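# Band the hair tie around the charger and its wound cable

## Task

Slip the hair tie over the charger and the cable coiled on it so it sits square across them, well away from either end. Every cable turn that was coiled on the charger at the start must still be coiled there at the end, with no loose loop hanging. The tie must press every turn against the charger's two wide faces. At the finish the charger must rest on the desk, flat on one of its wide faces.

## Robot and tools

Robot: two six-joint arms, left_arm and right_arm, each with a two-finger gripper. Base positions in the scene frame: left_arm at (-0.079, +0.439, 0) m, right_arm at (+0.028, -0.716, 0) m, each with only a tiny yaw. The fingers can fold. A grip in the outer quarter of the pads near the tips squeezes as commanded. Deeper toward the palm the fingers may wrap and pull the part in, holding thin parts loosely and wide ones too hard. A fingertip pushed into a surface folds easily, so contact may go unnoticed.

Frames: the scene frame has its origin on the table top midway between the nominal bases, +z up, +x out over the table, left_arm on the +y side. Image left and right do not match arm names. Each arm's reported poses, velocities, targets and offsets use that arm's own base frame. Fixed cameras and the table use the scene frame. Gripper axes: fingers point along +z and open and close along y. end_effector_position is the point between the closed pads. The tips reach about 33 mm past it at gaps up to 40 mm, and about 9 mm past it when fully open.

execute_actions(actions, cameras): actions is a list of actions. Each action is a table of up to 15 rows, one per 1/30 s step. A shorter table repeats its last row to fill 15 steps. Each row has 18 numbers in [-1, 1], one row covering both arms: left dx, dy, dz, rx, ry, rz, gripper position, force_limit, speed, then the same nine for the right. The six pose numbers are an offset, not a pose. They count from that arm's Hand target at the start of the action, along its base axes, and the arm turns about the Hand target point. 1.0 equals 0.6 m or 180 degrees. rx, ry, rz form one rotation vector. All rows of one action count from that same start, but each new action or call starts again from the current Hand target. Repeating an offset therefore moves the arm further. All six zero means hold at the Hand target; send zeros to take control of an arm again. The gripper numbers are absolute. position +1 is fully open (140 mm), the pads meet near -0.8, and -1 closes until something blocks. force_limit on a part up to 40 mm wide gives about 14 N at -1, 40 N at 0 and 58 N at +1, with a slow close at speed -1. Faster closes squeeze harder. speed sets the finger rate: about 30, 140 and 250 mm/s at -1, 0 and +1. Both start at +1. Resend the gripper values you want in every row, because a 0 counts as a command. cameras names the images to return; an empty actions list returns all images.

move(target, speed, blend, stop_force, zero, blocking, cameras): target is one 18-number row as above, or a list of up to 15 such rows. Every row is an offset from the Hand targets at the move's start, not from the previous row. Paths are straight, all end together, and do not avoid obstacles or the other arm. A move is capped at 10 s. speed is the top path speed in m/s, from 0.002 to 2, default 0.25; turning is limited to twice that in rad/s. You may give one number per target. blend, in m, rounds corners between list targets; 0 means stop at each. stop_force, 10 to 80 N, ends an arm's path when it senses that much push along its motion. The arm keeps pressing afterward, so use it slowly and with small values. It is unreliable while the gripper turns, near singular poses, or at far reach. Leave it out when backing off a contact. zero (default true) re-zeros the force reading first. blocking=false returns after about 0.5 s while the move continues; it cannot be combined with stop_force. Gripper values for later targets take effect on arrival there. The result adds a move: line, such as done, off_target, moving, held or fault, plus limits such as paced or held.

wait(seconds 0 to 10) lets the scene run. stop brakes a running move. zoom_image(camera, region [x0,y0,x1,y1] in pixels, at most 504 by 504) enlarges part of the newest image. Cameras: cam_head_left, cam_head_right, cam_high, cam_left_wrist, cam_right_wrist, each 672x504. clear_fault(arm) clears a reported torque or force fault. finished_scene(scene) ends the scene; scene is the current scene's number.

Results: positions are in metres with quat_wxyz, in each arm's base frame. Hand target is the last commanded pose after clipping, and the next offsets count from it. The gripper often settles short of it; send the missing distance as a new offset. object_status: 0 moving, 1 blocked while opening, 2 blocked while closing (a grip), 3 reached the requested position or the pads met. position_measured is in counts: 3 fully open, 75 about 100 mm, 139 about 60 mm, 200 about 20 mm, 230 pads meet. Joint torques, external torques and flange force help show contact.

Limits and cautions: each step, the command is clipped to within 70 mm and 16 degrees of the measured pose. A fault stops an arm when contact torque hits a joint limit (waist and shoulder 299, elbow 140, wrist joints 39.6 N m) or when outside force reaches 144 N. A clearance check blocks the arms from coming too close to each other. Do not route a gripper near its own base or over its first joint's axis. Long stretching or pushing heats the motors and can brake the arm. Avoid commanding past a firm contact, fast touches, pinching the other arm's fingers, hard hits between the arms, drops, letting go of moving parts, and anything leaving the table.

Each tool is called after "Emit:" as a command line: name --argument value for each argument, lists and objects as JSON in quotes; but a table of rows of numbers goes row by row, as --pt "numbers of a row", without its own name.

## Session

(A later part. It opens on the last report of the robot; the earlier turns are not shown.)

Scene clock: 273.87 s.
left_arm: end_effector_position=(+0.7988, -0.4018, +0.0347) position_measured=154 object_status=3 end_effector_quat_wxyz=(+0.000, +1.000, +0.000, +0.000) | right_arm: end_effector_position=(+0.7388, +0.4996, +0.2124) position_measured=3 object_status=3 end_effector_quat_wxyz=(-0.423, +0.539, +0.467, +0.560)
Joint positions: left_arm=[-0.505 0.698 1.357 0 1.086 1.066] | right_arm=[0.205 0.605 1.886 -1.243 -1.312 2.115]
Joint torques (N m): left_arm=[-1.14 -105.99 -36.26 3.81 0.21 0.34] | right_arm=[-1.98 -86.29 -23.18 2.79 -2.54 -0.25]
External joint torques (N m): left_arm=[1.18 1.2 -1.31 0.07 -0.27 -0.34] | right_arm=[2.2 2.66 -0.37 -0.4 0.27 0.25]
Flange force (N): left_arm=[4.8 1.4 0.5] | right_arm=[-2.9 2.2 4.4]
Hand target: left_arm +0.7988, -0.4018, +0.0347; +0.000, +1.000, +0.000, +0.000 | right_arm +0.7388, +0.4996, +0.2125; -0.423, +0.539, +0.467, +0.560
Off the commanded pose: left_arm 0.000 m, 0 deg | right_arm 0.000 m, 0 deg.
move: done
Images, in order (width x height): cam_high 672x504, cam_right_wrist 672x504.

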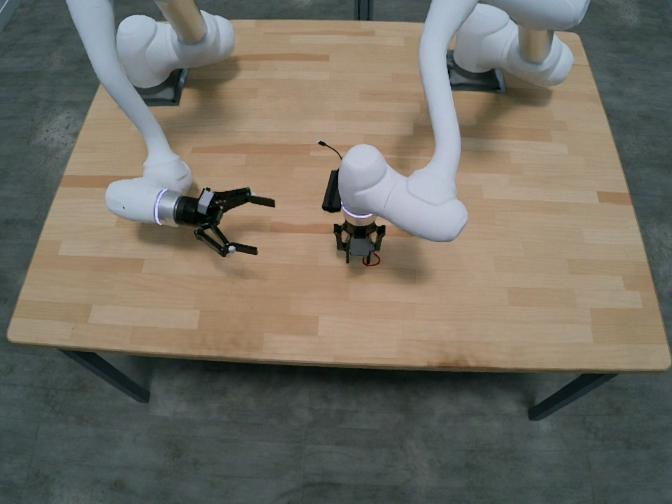

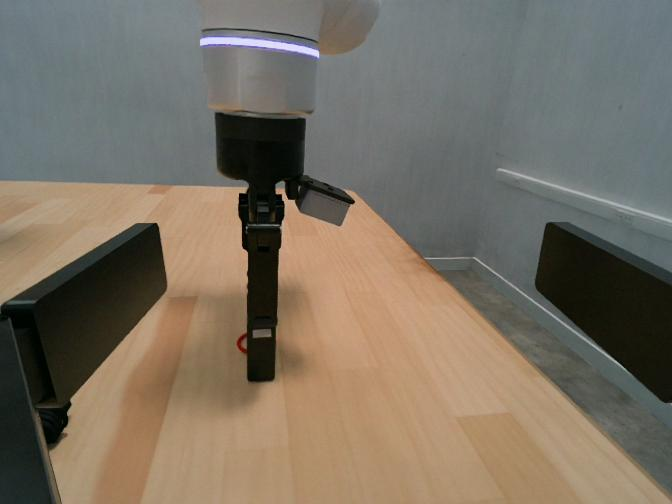

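Emit:
move --target '[0, 0, 0.0004, 0, 0, 0, -1, -1, -1, 0, 0, 0, 0, 0, 0, 1, 1, 1]' --speed 0.05 --cameras '["cam_left_wrist", "cam_right_wrist"]'

Emit:
zoom_image --camera "cam_left_wrist" --region '[220, 120, 460, 300]'

Emit:
zoom_image --camera "cam_right_wrist" --region '[220, 290, 310, 400]'

Scene clock: 316.33 s.
left_arm: end_effector_position=(+0.7988, -0.4018, +0.0350) position_measured=225 object_status=0 end_effector_quat_wxyz=(+0.000, +1.000, +0.000, +0.000) | right_arm: end_effector_position=(+0.7388, +0.4996, +0.2125) position_measured=3 object_status=3 end_effector_quat_wxyz=(-0.423, +0.539, +0.467, +0.560)
Joint positions: left_arm=[-0.505 0.698 1.357 0 1.086 1.066] | right_arm=[0.205 0.605 1.886 -1.243 -1.312 2.115]
Joint torques (N m): left_arm=[-1.25 -105.29 -36.21 3.77 0.17 0.31] | right_arm=[-2.17 -85.67 -23.24 2.8 -2.53 -0.28]
External joint torques (N m): left_arm=[1.15 0.3 -1.46 0.11 -0.22 -0.31] | right_arm=[1.85 2.12 -0.43 -0.42 0.28 0.28]
Flange force (N): left_arm=[4.0 1.0 -0.4] | right_arm=[-2.1 2.1 3.8]
Hand target: left_arm +0.7988, -0.4018, +0.0350; +0.000, +1.000, +0.000, +0.000 | right_arm +0.7388, +0.4996, +0.2125; -0.423, +0.539, +0.467, +0.560
Off the commanded pose: left_arm 0.000 m, 0 deg | right_arm 0.000 m, 0 deg.
move: done
Images, in order (width x height): cam_left_wrist 672x504, cam_right_wrist 672x504.

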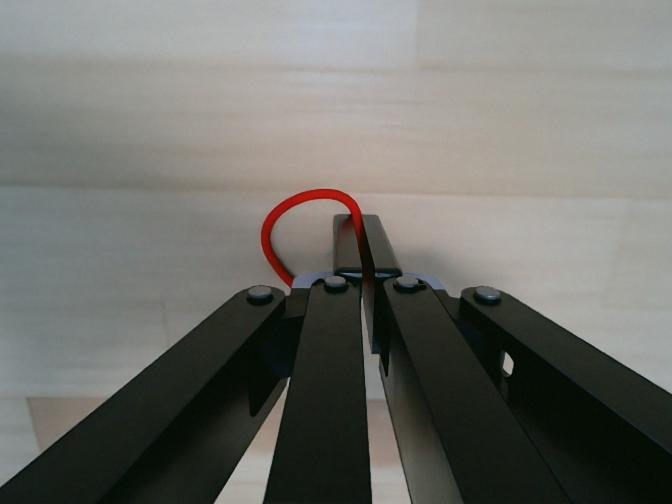

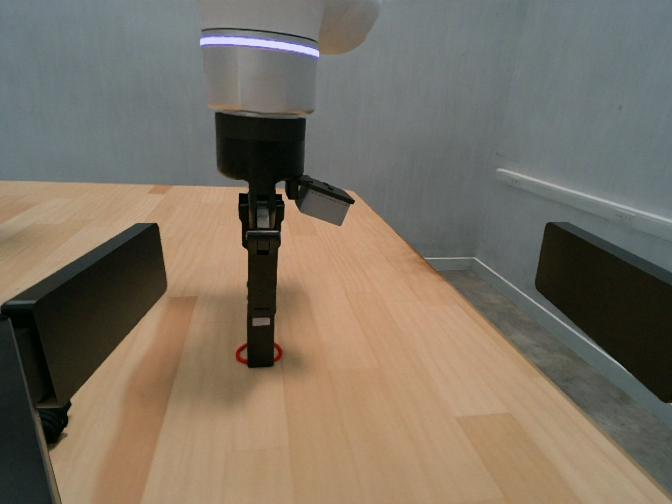

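Scaled by 2.100.

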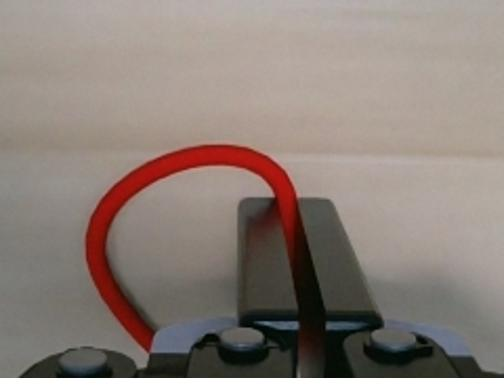

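Scaled by 4.582.

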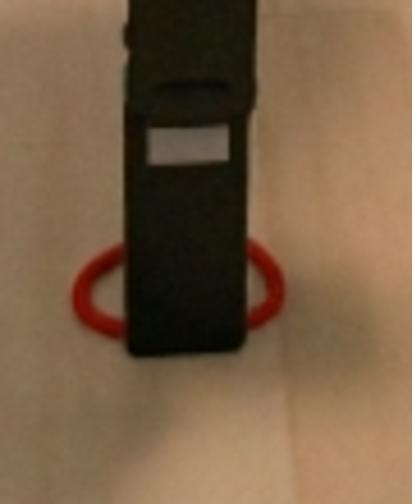

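Emit:
wait --seconds 1.5

Emit:
move --target '[0, 0, 0.02, 0, 0, 0, -1, -1, -1, 0, 0, 0, 0, 0, 0, 1, 1, 1]' --speed 0.02 --cameras '["cam_left_wrist", "cam_right_wrist"]'

Emit:
zoom_image --camera "cam_left_wrist" --region '[220, 120, 460, 300]'

Emit:
zoom_image --camera "cam_right_wrist" --region '[220, 290, 310, 400]'

Scene clock: 322.90 s.
left_arm: end_effector_position=(+0.7988, -0.4018, +0.0350) position_measured=225 object_status=2 end_effector_quat_wxyz=(+0.000, +1.000, +0.000, +0.000) | right_arm: end_effector_position=(+0.7388, +0.4996, +0.2125) position_measured=3 object_status=3 end_effector_quat_wxyz=(-0.423, +0.539, +0.467, +0.560)
Joint positions: left_arm=[-0.505 0.698 1.357 0 1.086 1.066] | right_arm=[0.205 0.605 1.886 -1.243 -1.312 2.115]
Joint torques (N m): left_arm=[-1.28 -105.22 -36.06 3.8 0.19 0.31] | right_arm=[-2.13 -85.56 -23.22 2.81 -2.54 -0.3]
External joint torques (N m): left_arm=[1.17 0.21 -1.59 0.07 -0.24 -0.31] | right_arm=[1.86 2.35 -0.43 -0.44 0.29 0.3]
Flange force (N): left_arm=[4.2 1.1 -0.5] | right_arm=[-2.4 2.4 3.9]
Hand target: left_arm +0.7988, -0.4018, +0.0350; +0.000, +1.000, +0.000, +0.000 | right_arm +0.7388, +0.4996, +0.2125; -0.423, +0.539, +0.467, +0.560
Tool commands: left_gripper/position=-1.0 left_gripper/force_limit=-1.0 left_gripper/speed=-1.0 right_gripper/position=+1.0 right_gripper/force_limit=+1.0 right_gripper/speed=+1.0
Off the commanded pose: left_arm 0.000 m, 0 deg | right_arm 0.000 m, 0 deg.
wait: 1.50 s; at rest from the start

Scene clock: 323.73 s.
left_arm: end_effector_position=(+0.7988, -0.4018, +0.0469) position_measured=225 object_status=2 end_effector_quat_wxyz=(+0.000, +1.000, +0.000, +0.000) | right_arm: end_effector_position=(+0.7388, +0.4996, +0.2125) position_measured=3 object_status=3 end_effector_quat_wxyz=(-0.423, +0.539, +0.467, +0.560)
Joint positions: left_arm=[-0.505 0.689 1.349 0 1.103 1.066] | right_arm=[0.205 0.605 1.886 -1.243 -1.312 2.115]
Joint torques (N m): left_arm=[-1.62 -105.34 -36.55 3.85 0.21 0.24] | right_arm=[-1.98 -85.63 -23.2 2.79 -2.54 -0.3]
External joint torques (N m): left_arm=[1.8 0.69 -1.45 0.07 -0.26 -0.24] | right_arm=[2.04 2.05 -0.41 -0.41 0.28 0.3]
Flange force (N): left_arm=[4.9 0.5 -0.1] | right_arm=[-2.0 2.0 4.0]
Hand target: left_arm +0.7988, -0.4018, +0.0470; +0.000, +1.000, +0.000, +0.000 | right_arm +0.7388, +0.4996, +0.2125; -0.423, +0.539, +0.467, +0.560
Off the commanded pose: left_arm 0.000 m, 0 deg | right_arm 0.000 m, 0 deg.
move: done
Images, in order (width x height): cam_left_wrist 672x504, cam_right_wrist 672x504.

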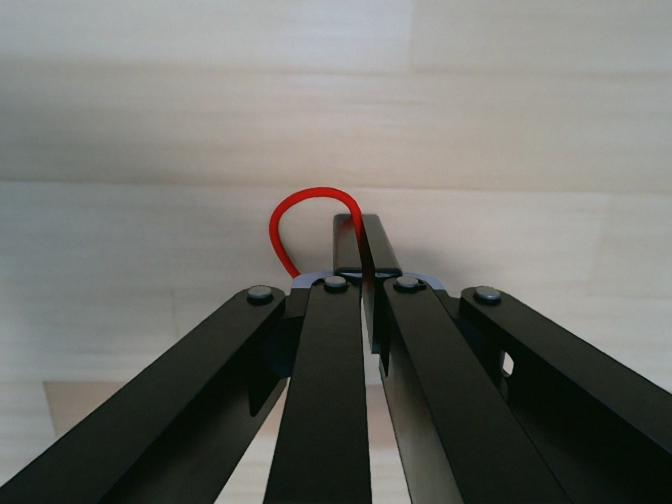

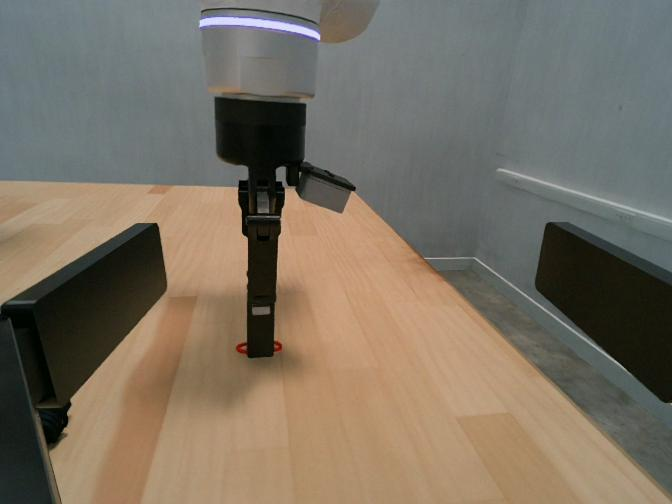

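Scaled by 2.100.

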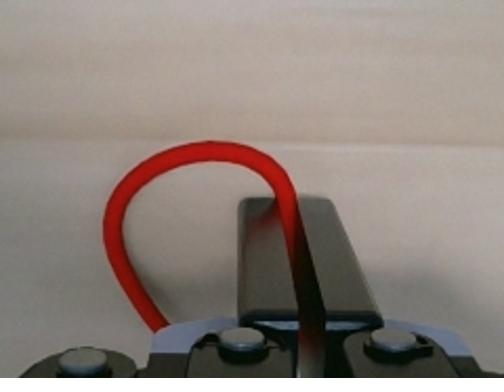

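Scaled by 4.582.

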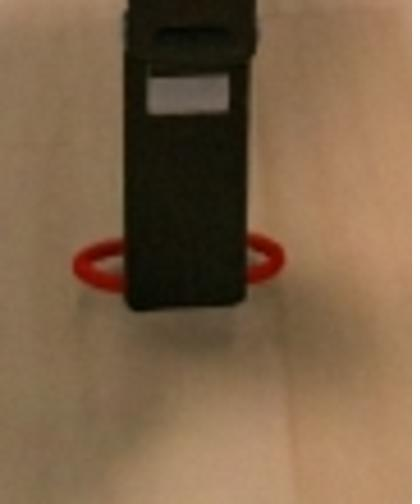

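Emit:
move --target '[-0.2, 0, 0.62, 0, 0, 0, -1, -1, -1, 0, 0, 0.15, 0, 0, 0, 1, 1, 1]' --speed 0.2 --cameras '["all"]'

Emit:
zoom_image --camera "cam_right_wrist" --region '[200, 130, 400, 300]'

Scene clock: 332.20 s.
left_arm: end_effector_position=(+0.6788, -0.4018, +0.4190) position_measured=225 object_status=2 end_effector_quat_wxyz=(+0.000, +1.000, +0.000, +0.000) | right_arm: end_effector_position=(+0.7388, +0.4996, +0.3025) position_measured=3 object_status=3 end_effector_quat_wxyz=(-0.423, +0.539, +0.467, +0.560)
Joint positions: left_arm=[-0.578 0.379 1.151 0 1.611 0.992] | right_arm=[0.205 0.491 1.856 -1.283 -1.268 2.258]
Joint torques (N m): left_arm=[-1.34 -82.45 -41.33 4.3 0.15 0.28] | right_arm=[-2.01 -80.26 -28.04 3.08 -2.32 -0.29]
External joint torques (N m): left_arm=[1.1 1.17 -1.18 0.07 -0.2 -0.28] | right_arm=[1.91 2.32 -0.54 -0.4 0.32 0.29]
Flange force (N): left_arm=[4.7 1.6 -1.9] | right_arm=[-1.8 2.7 4.3]
Hand target: left_arm +0.6788, -0.4018, +0.4190; +0.000, +1.000, +0.000, +0.000 | right_arm +0.7388, +0.4996, +0.3025; -0.423, +0.539, +0.467, +0.560
Off the commanded pose: left_arm 0.000 m, 0 deg | right_arm 0.000 m, 0 deg.
move: done

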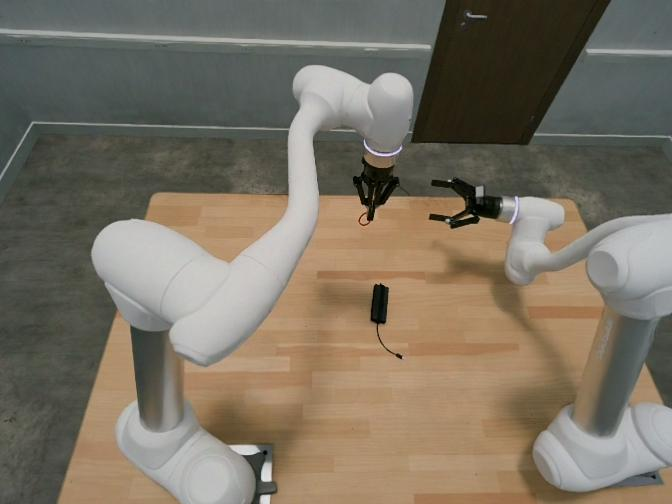

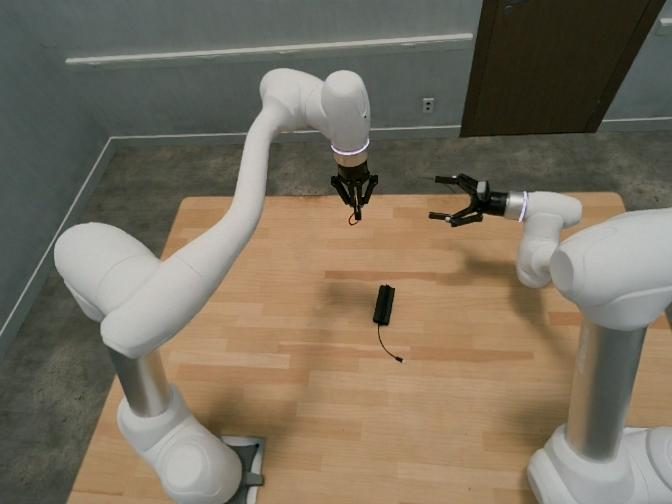

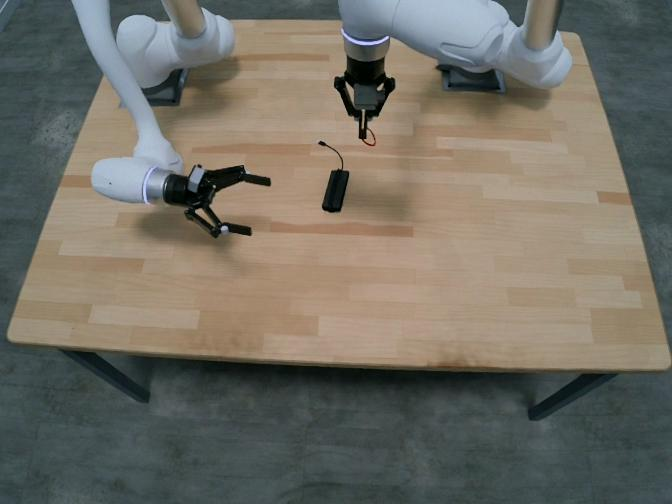

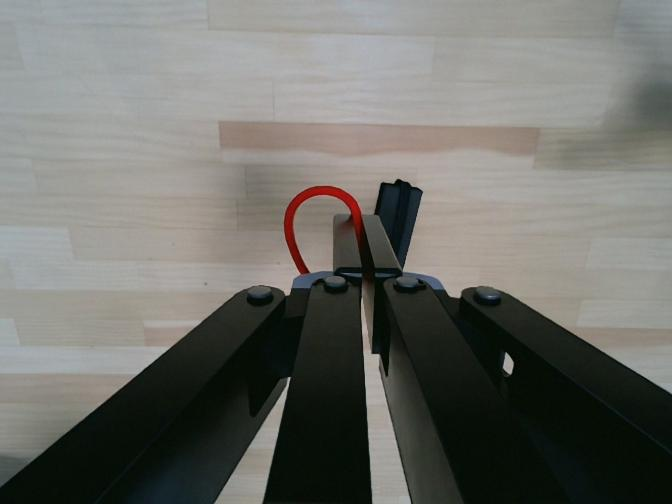

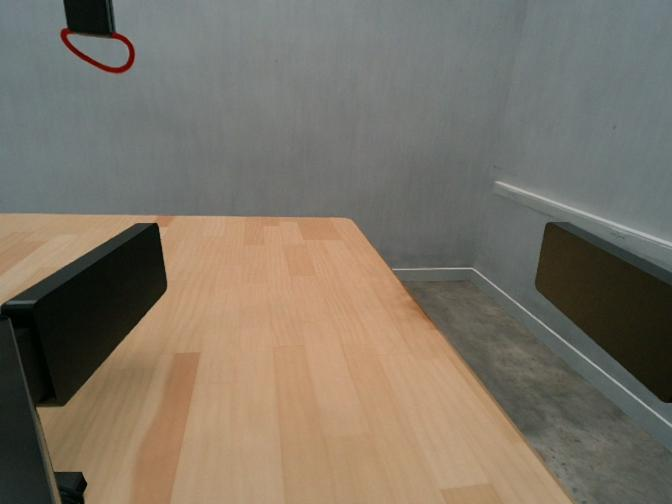

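Scaled by 2.520.

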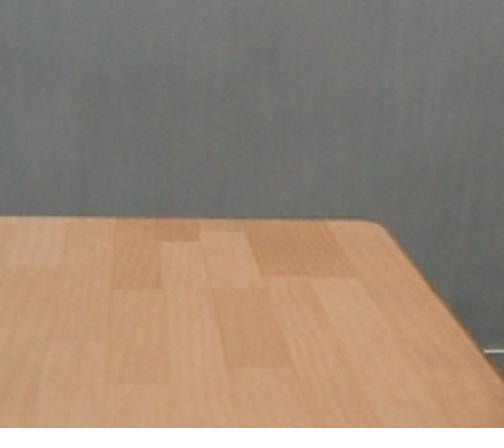

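Emit:
zoom_image --camera "cam_right_wrist" --region '[40, 0, 160, 90]'

Emit:
zoom_image --camera "cam_head_left" --region '[330, 160, 430, 240]'

Emit:
zoom_image --camera "cam_high" --region '[310, 60, 430, 170]'

Scaled by 4.200.

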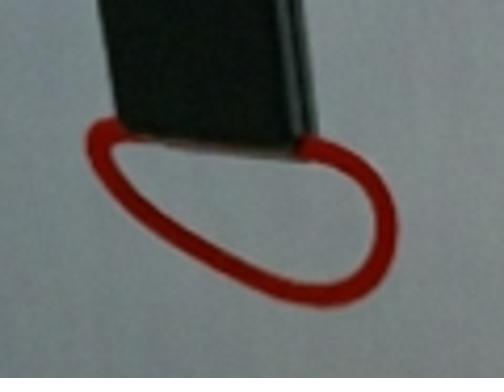

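Scaled by 5.040.

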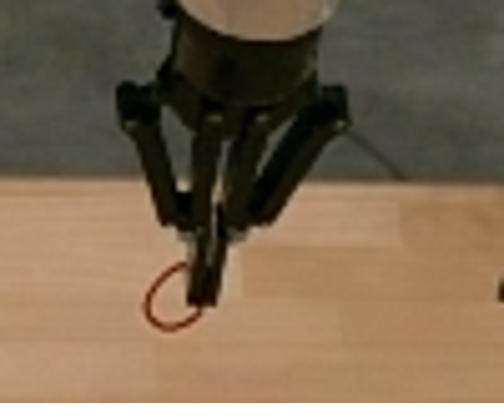

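Scaled by 4.200.

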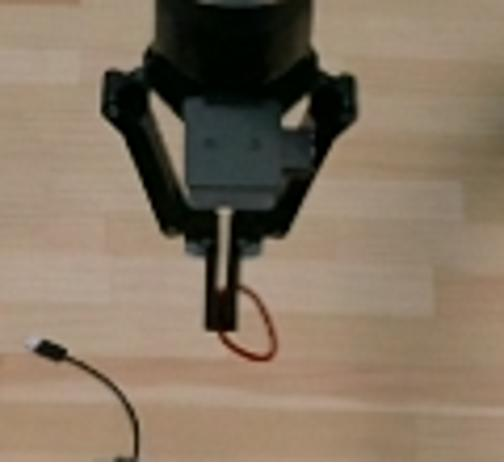

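Emit:
move --target '[0, 0, 0, -0.278, 0, 0, -1, -1, -1, 0, 0, 0.2, 0, 0, 0, 1, 1, 1]' --speed 0.15 --cameras '["all"]'

Emit:
zoom_image --camera "cam_right_wrist" --region '[0, 0, 240, 180]'

Emit:
zoom_image --camera "cam_high" --region '[310, 60, 430, 170]'

Scene clock: 347.20 s.
left_arm: end_effector_position=(+0.6788, -0.4018, +0.4191) position_measured=225 object_status=2 end_effector_quat_wxyz=(+0.423, +0.906, +0.000, +0.000) | right_arm: end_effector_position=(+0.7388, +0.4996, +0.4225) position_measured=3 object_status=3 end_effector_quat_wxyz=(-0.423, +0.539, +0.467, +0.560)
Joint positions: left_arm=[-0.263 0.241 1.55 -0.904 1.229 1.576] | right_arm=[0.205 0.366 1.779 -1.35 -1.217 2.464]
Joint torques (N m): left_arm=[-1.4 -64.02 -39.67 0.53 0.2 0.33] | right_arm=[-1.9 -74.35 -33.83 3.36 -1.89 -0.35]
External joint torques (N m): left_arm=[1.42 -2.17 -1.61 0.08 -0.23 -0.29] | right_arm=[2.02 2.43 -0.65 -0.44 0.32 0.35]
Flange force (N): left_arm=[0.3 1.5 -3.2] | right_arm=[-0.8 3.4 4.9]
Hand target: left_arm +0.6788, -0.4018, +0.4190; +0.423, +0.906, +0.000, +0.000 | right_arm +0.7388, +0.4996, +0.4225; -0.423, +0.539, +0.467, +0.560
Off the commanded pose: left_arm 0.000 m, 0 deg | right_arm 0.000 m, 0 deg.
move: done

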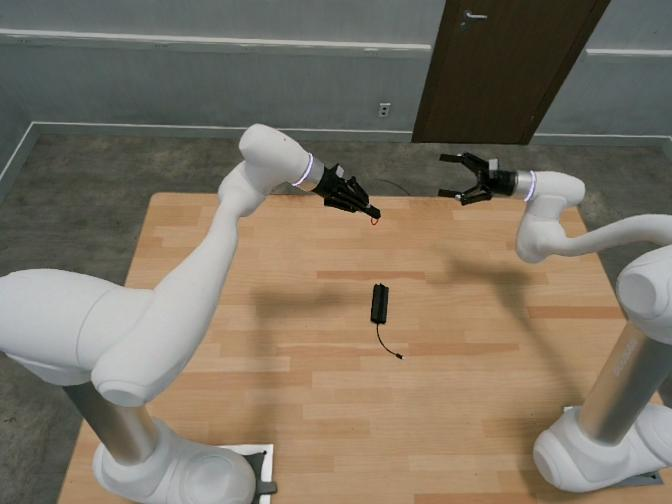

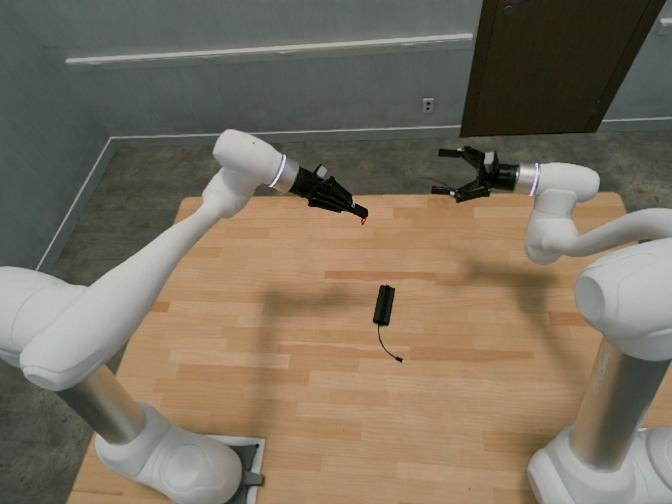

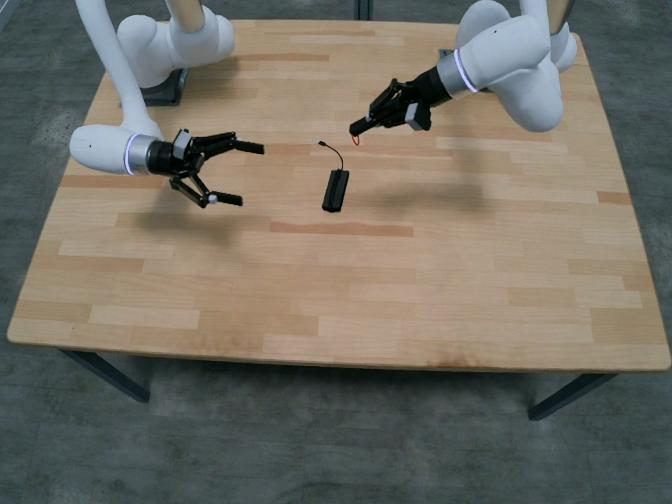

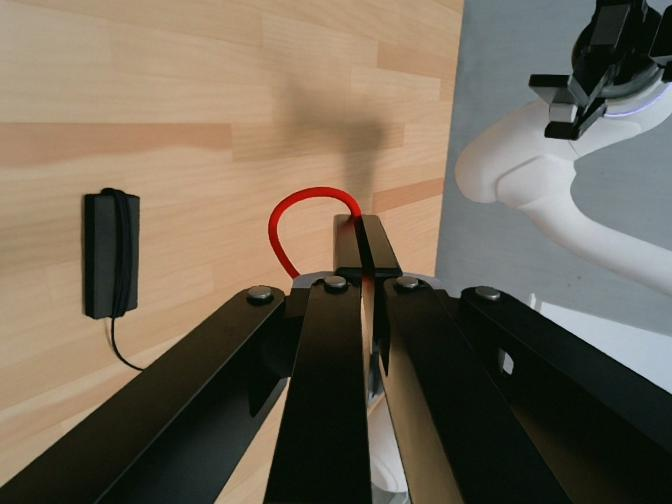

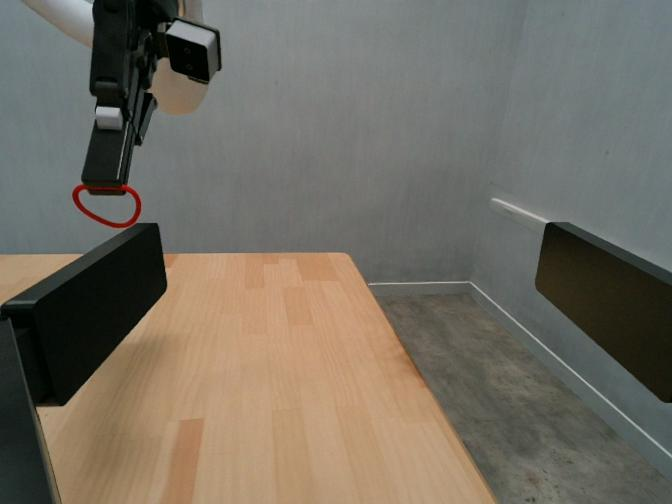

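Scaled by 2.100.

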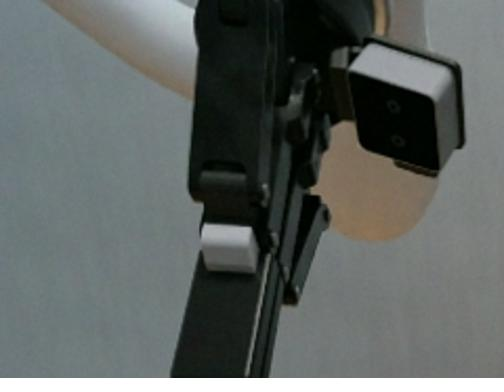

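Scaled by 4.200.

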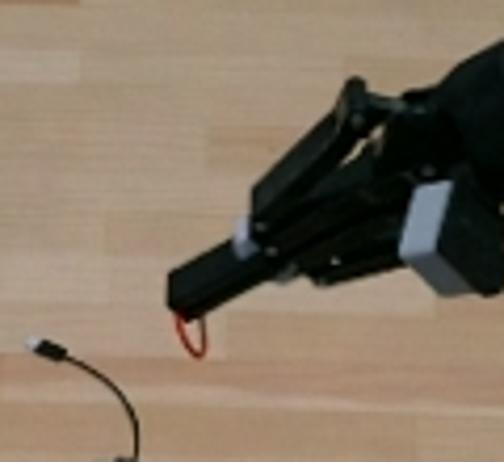

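Emit:
zoom_image --camera "cam_right_wrist" --region '[50, 150, 170, 240]'

Emit:
zoom_image --camera "cam_head_left" --region '[340, 180, 400, 240]'

Scaled by 4.200.

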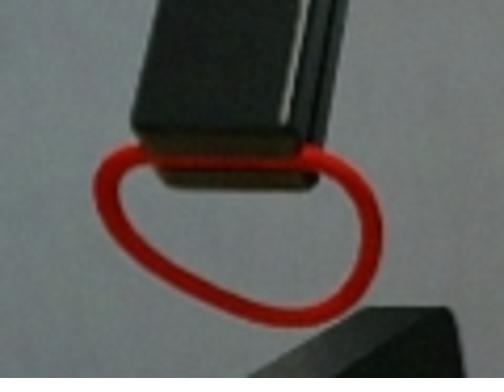

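Scaled by 8.400.

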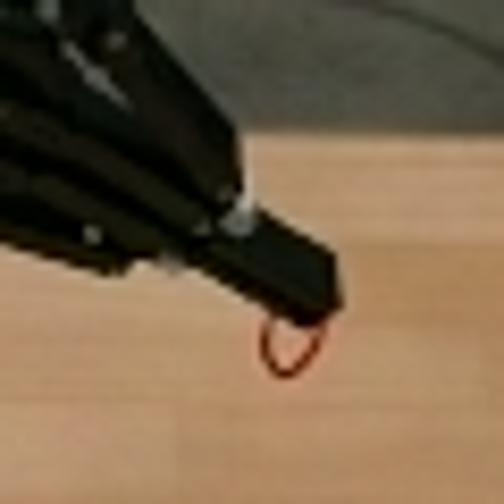

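Emit:
move --target '[0, 0, 0, -0.2, 0, 0, -1, -1, -1, 0, 0, 0, 0, 0, 0, 1, 1, 1]' --speed 0.15

Emit:
move --target '[0, 0, 0, 0, 0, 0, -1, -1, -1, -0.2407, 0.163, -0.044, 0.0073, 0.0207, 0.0665, 1, 1, 1]' --speed 0.15 --cameras '["all"]'

Emit:
zoom_image --camera "cam_right_wrist" --region '[240, 80, 440, 260]'

Scene clock: 392.07 s.
left_arm: end_effector_position=(+0.6788, -0.4018, +0.4190) position_measured=225 object_status=2 end_effector_quat_wxyz=(+0.682, +0.731, +0.000, +0.000) | right_arm: end_effector_position=(+0.7388, +0.4996, +0.4225) position_measured=3 object_status=3 end_effector_quat_wxyz=(-0.423, +0.539, +0.467, +0.560)
Joint positions: left_arm=[-0.153 0.34 1.788 -1.594 1.403 2.124] | right_arm=[0.205 0.366 1.779 -1.35 -1.217 2.464]
Joint torques (N m): left_arm=[-1.33 -70.28 -32.91 -2.6 1.63 0.38] | right_arm=[-2.02 -74.11 -33.93 3.38 -1.85 -0.31]
External joint torques (N m): left_arm=[1.38 1 -1.36 0.17 -0.16 -0.33] | right_arm=[1.89 2.08 -0.74 -0.46 0.28 0.32]
Flange force (N): left_arm=[4.6 0.8 -1.6] | right_arm=[-0.5 3.2 4.5]
Hand target: left_arm +0.6788, -0.4018, +0.4190; +0.682, +0.731, +0.000, +0.000 | right_arm +0.7388, +0.4996, +0.4225; -0.423, +0.539, +0.467, +0.560
Off the commanded pose: left_arm 0.000 m, 0 deg | right_arm 0.000 m, 0 deg.
move: done

Scene clock: 393.60 s.
left_arm: end_effector_position=(+0.6788, -0.4018, +0.4190) position_measured=225 object_status=2 end_effector_quat_wxyz=(+0.682, +0.731, +0.000, +0.000) | right_arm: end_effector_position=(+0.5944, +0.5974, +0.3962) position_measured=3 object_status=3 end_effector_quat_wxyz=(+0.500, -0.500, -0.500, -0.500)
Joint positions: left_arm=[-0.153 0.34 1.788 -1.594 1.403 2.124] | right_arm=[0.366 0.34 1.887 -1.341 -1.283 2.452]
Joint torques (N m): left_arm=[-1.39 -70.68 -32.93 -2.63 1.66 0.34] | right_arm=[-2.19 -69.26 -31.35 3.26 -2.04 -0.27]
External joint torques (N m): left_arm=[1.25 1.37 -1.35 0.19 -0.19 -0.3] | right_arm=[2.54 1.73 -0.77 -0.42 0.28 0.27]
Flange force (N): left_arm=[5.1 0.4 -1.3] | right_arm=[-0.4 2.4 5.2]
Hand target: left_arm +0.6788, -0.4018, +0.4190; +0.682, +0.731, +0.000, +0.000 | right_arm +0.5944, +0.5974, +0.3961; +0.500, -0.500, -0.500, -0.500
Off the commanded pose: left_arm 0.000 m, 0 deg | right_arm 0.000 m, 0 deg.
move: done

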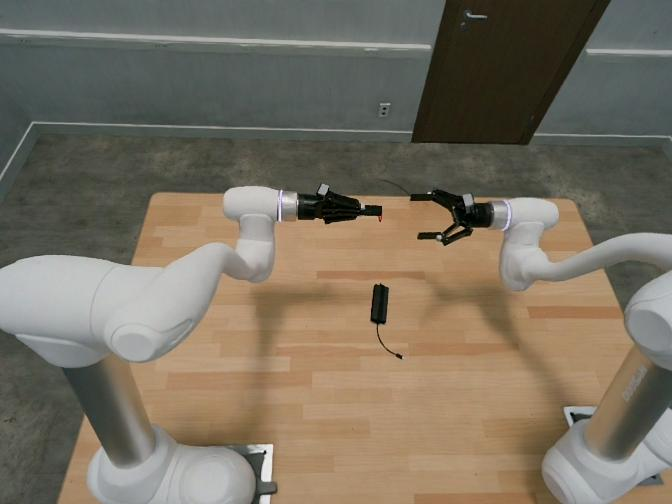

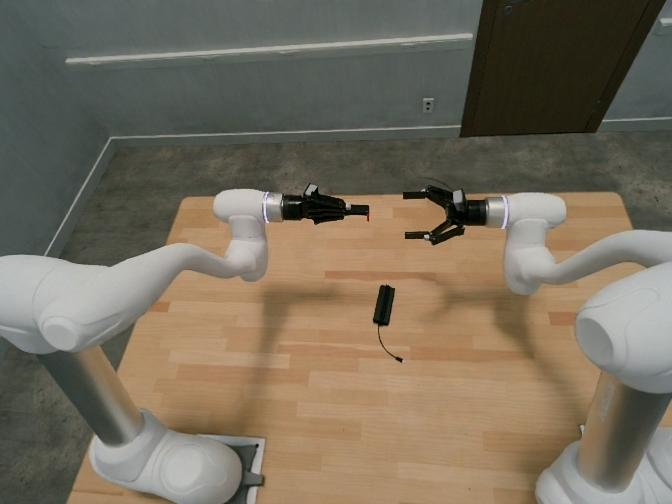

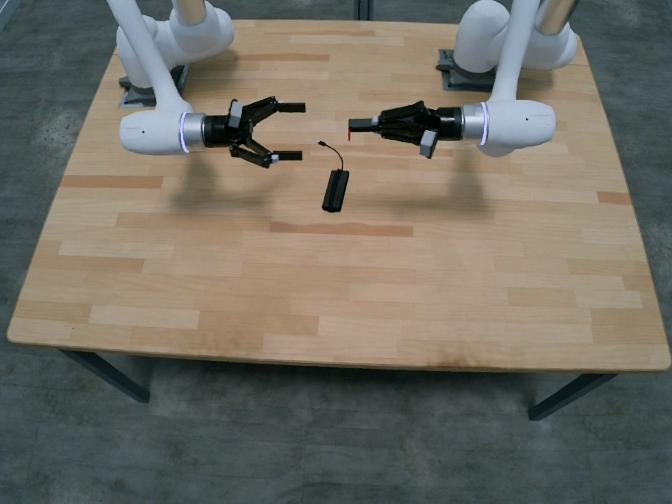

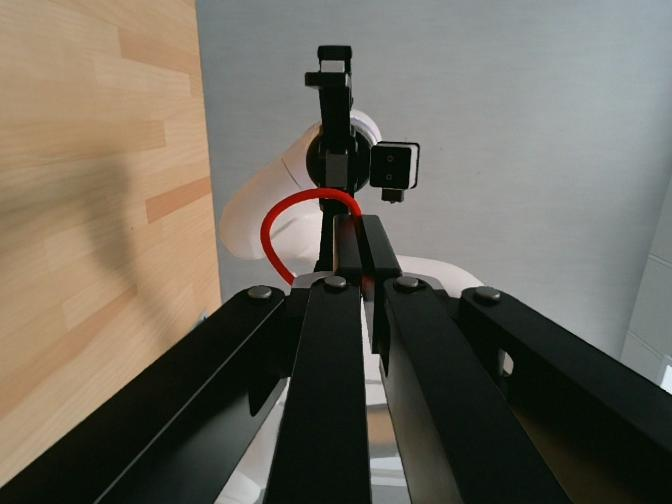

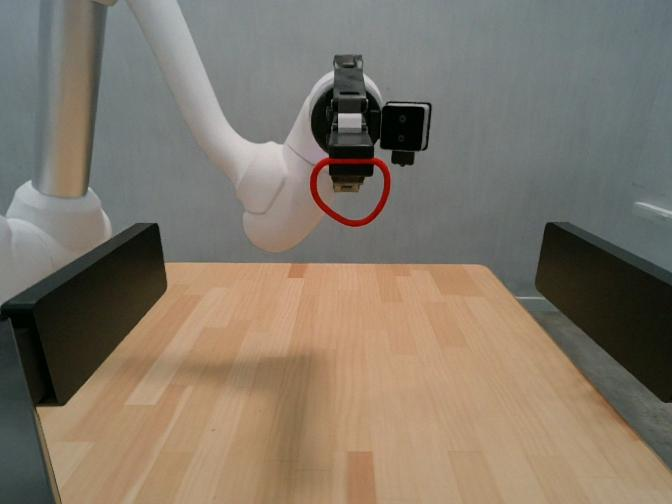

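Scaled by 2.520.

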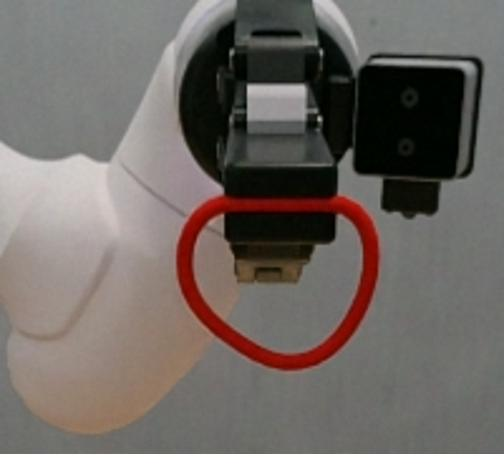

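Emit:
move --target '[0, 0, 0, 0, 0, 0, -1, -1, -1, 0.003, 0, 0.0083, 0, 0.5, 0, -1, -1, -0.5]' --speed 0.3 --cameras '["cam_left_wrist", "cam_right_wrist"]'

Emit:
zoom_image --camera "cam_right_wrist" --region '[220, 100, 460, 280]'

Emit:
zoom_image --camera "cam_left_wrist" --region '[220, 100, 460, 300]'

Scene clock: 437.43 s.
left_arm: end_effector_position=(+0.6788, -0.4018, +0.4190) position_measured=225 object_status=2 end_effector_quat_wxyz=(+0.682, +0.731, +0.000, +0.000) | right_arm: end_effector_position=(+0.5962, +0.5974, +0.4011) position_measured=232 object_status=3 end_effector_quat_wxyz=(+0.707, -0.707, +0.000, +0.000)
Joint positions: left_arm=[-0.153 0.34 1.788 -1.594 1.403 2.124] | right_arm=[0.365 0.337 1.88 -1.344 -1.281 4.033]
Joint torques (N m): left_arm=[-1.21 -70.84 -32.95 -2.67 1.65 0.44] | right_arm=[-2 -69.17 -31.93 3.31 -1.95 -0.47]
External joint torques (N m): left_arm=[1.05 1.8 -1.27 0.23 -0.18 -0.39] | right_arm=[1.83 2.15 -0.69 -0.43 0.18 0.42]
Flange force (N): left_arm=[5.5 0.2 -0.9] | right_arm=[3.3 0.6 4.2]
Hand target: left_arm +0.6788, -0.4018, +0.4190; +0.682, +0.731, +0.000, +0.000 | right_arm +0.5962, +0.5974, +0.4011; +0.707, -0.707, +0.000, +0.000
Off the commanded pose: left_arm 0.000 m, 0 deg | right_arm 0.000 m, 0 deg.
move: done
Images, in order (width x height): cam_left_wrist 672x504, cam_right_wrist 672x504.

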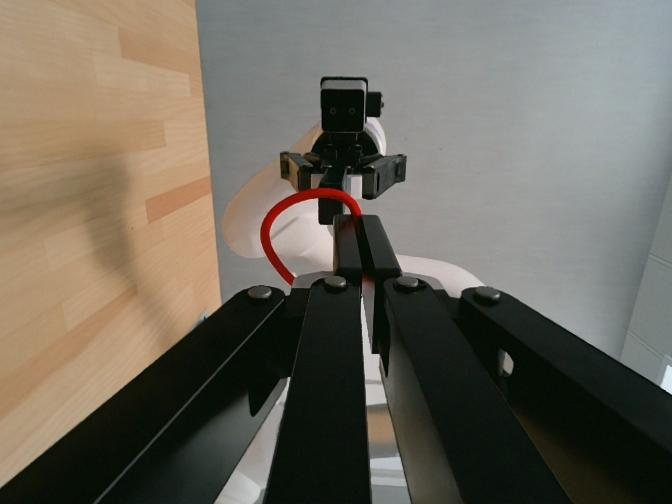

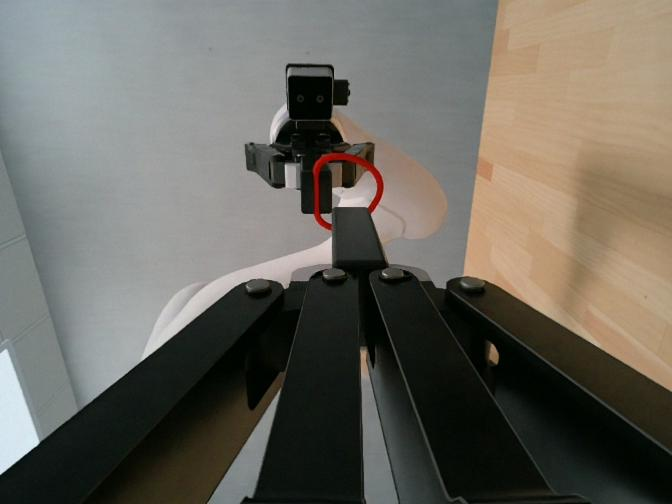

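Scaled by 2.100.

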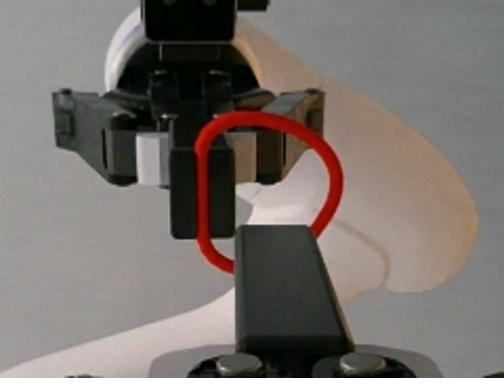

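Scaled by 2.100.

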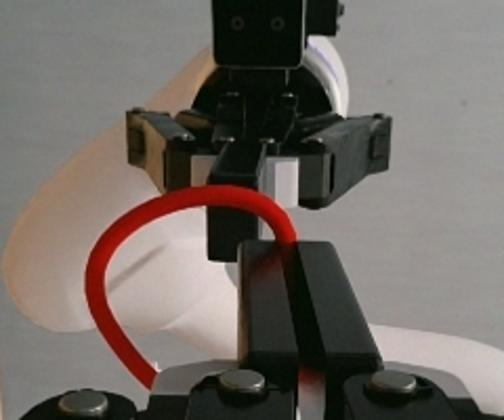

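Emit:
move --target '[0, 0, 0, 0, 0, 0, -1, -1, -1, 0.0047, 0.0833, 0, 0, 0, 0, -1, -1, -0.5]' --speed 0.1 --cameras '["cam_left_wrist", "cam_right_wrist", "cam_high"]'

Emit:
zoom_image --camera "cam_right_wrist" --region '[220, 100, 460, 280]'

Emit:
zoom_image --camera "cam_left_wrist" --region '[220, 100, 460, 300]'

Scene clock: 472.27 s.
left_arm: end_effector_position=(+0.6788, -0.4018, +0.4190) position_measured=225 object_status=2 end_effector_quat_wxyz=(+0.682, +0.731, +0.000, +0.000) | right_arm: end_effector_position=(+0.5990, +0.6474, +0.4011) position_measured=232 object_status=3 end_effector_quat_wxyz=(+0.707, -0.707, +0.000, +0.000)
Joint positions: left_arm=[-0.153 0.34 1.788 -1.594 1.403 2.124] | right_arm=[0.433 0.37 1.831 -1.305 -1.225 4.035]
Joint torques (N m): left_arm=[-1.27 -70.38 -33.01 -2.65 1.67 0.36] | right_arm=[-1.98 -73.06 -32.5 3.5 -2.04 -0.35]
External joint torques (N m): left_arm=[1.17 1.11 -1.26 0.21 -0.2 -0.31] | right_arm=[1.92 1.75 -0.73 -0.51 0.27 0.3]
Flange force (N): left_arm=[4.6 0.6 -1.2] | right_arm=[2.7 0.2 4.3]
Hand target: left_arm +0.6788, -0.4018, +0.4190; +0.682, +0.731, +0.000, +0.000 | right_arm +0.5990, +0.6474, +0.4011; +0.707, -0.707, +0.000, +0.000
Off the commanded pose: left_arm 0.000 m, 0 deg | right_arm 0.000 m, 0 deg.
move: done
Images, in order (width x height): cam_high 672x504, cam_left_wrist 672x504, cam_right_wrist 672x504.

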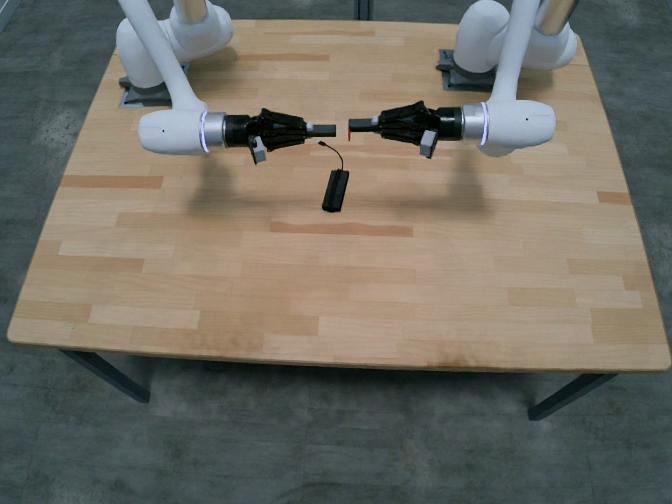

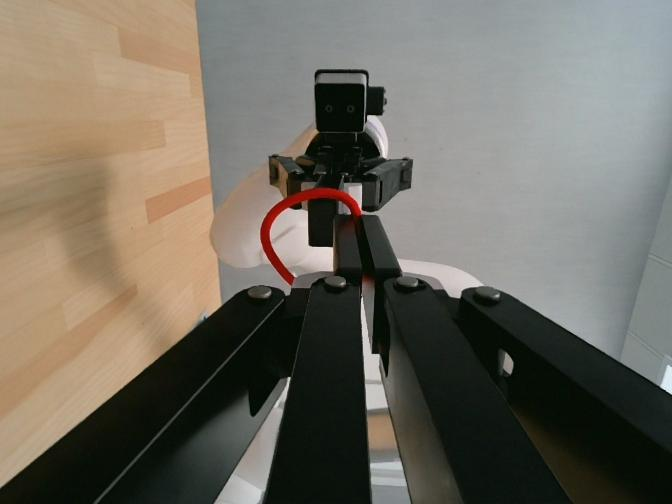

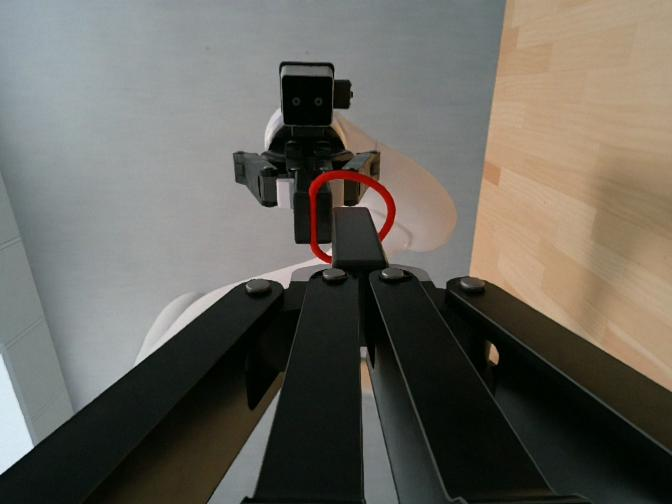

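Scaled by 2.100.

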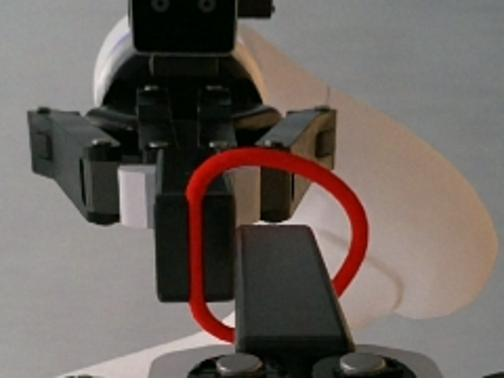

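Scaled by 2.100.

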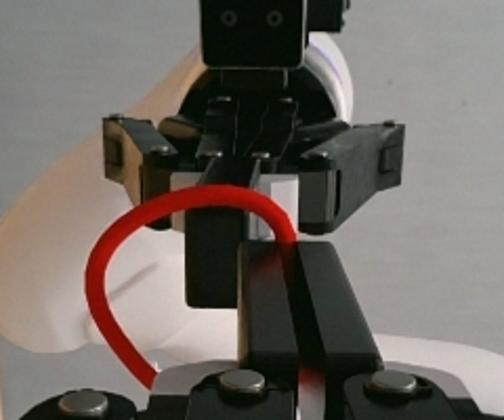

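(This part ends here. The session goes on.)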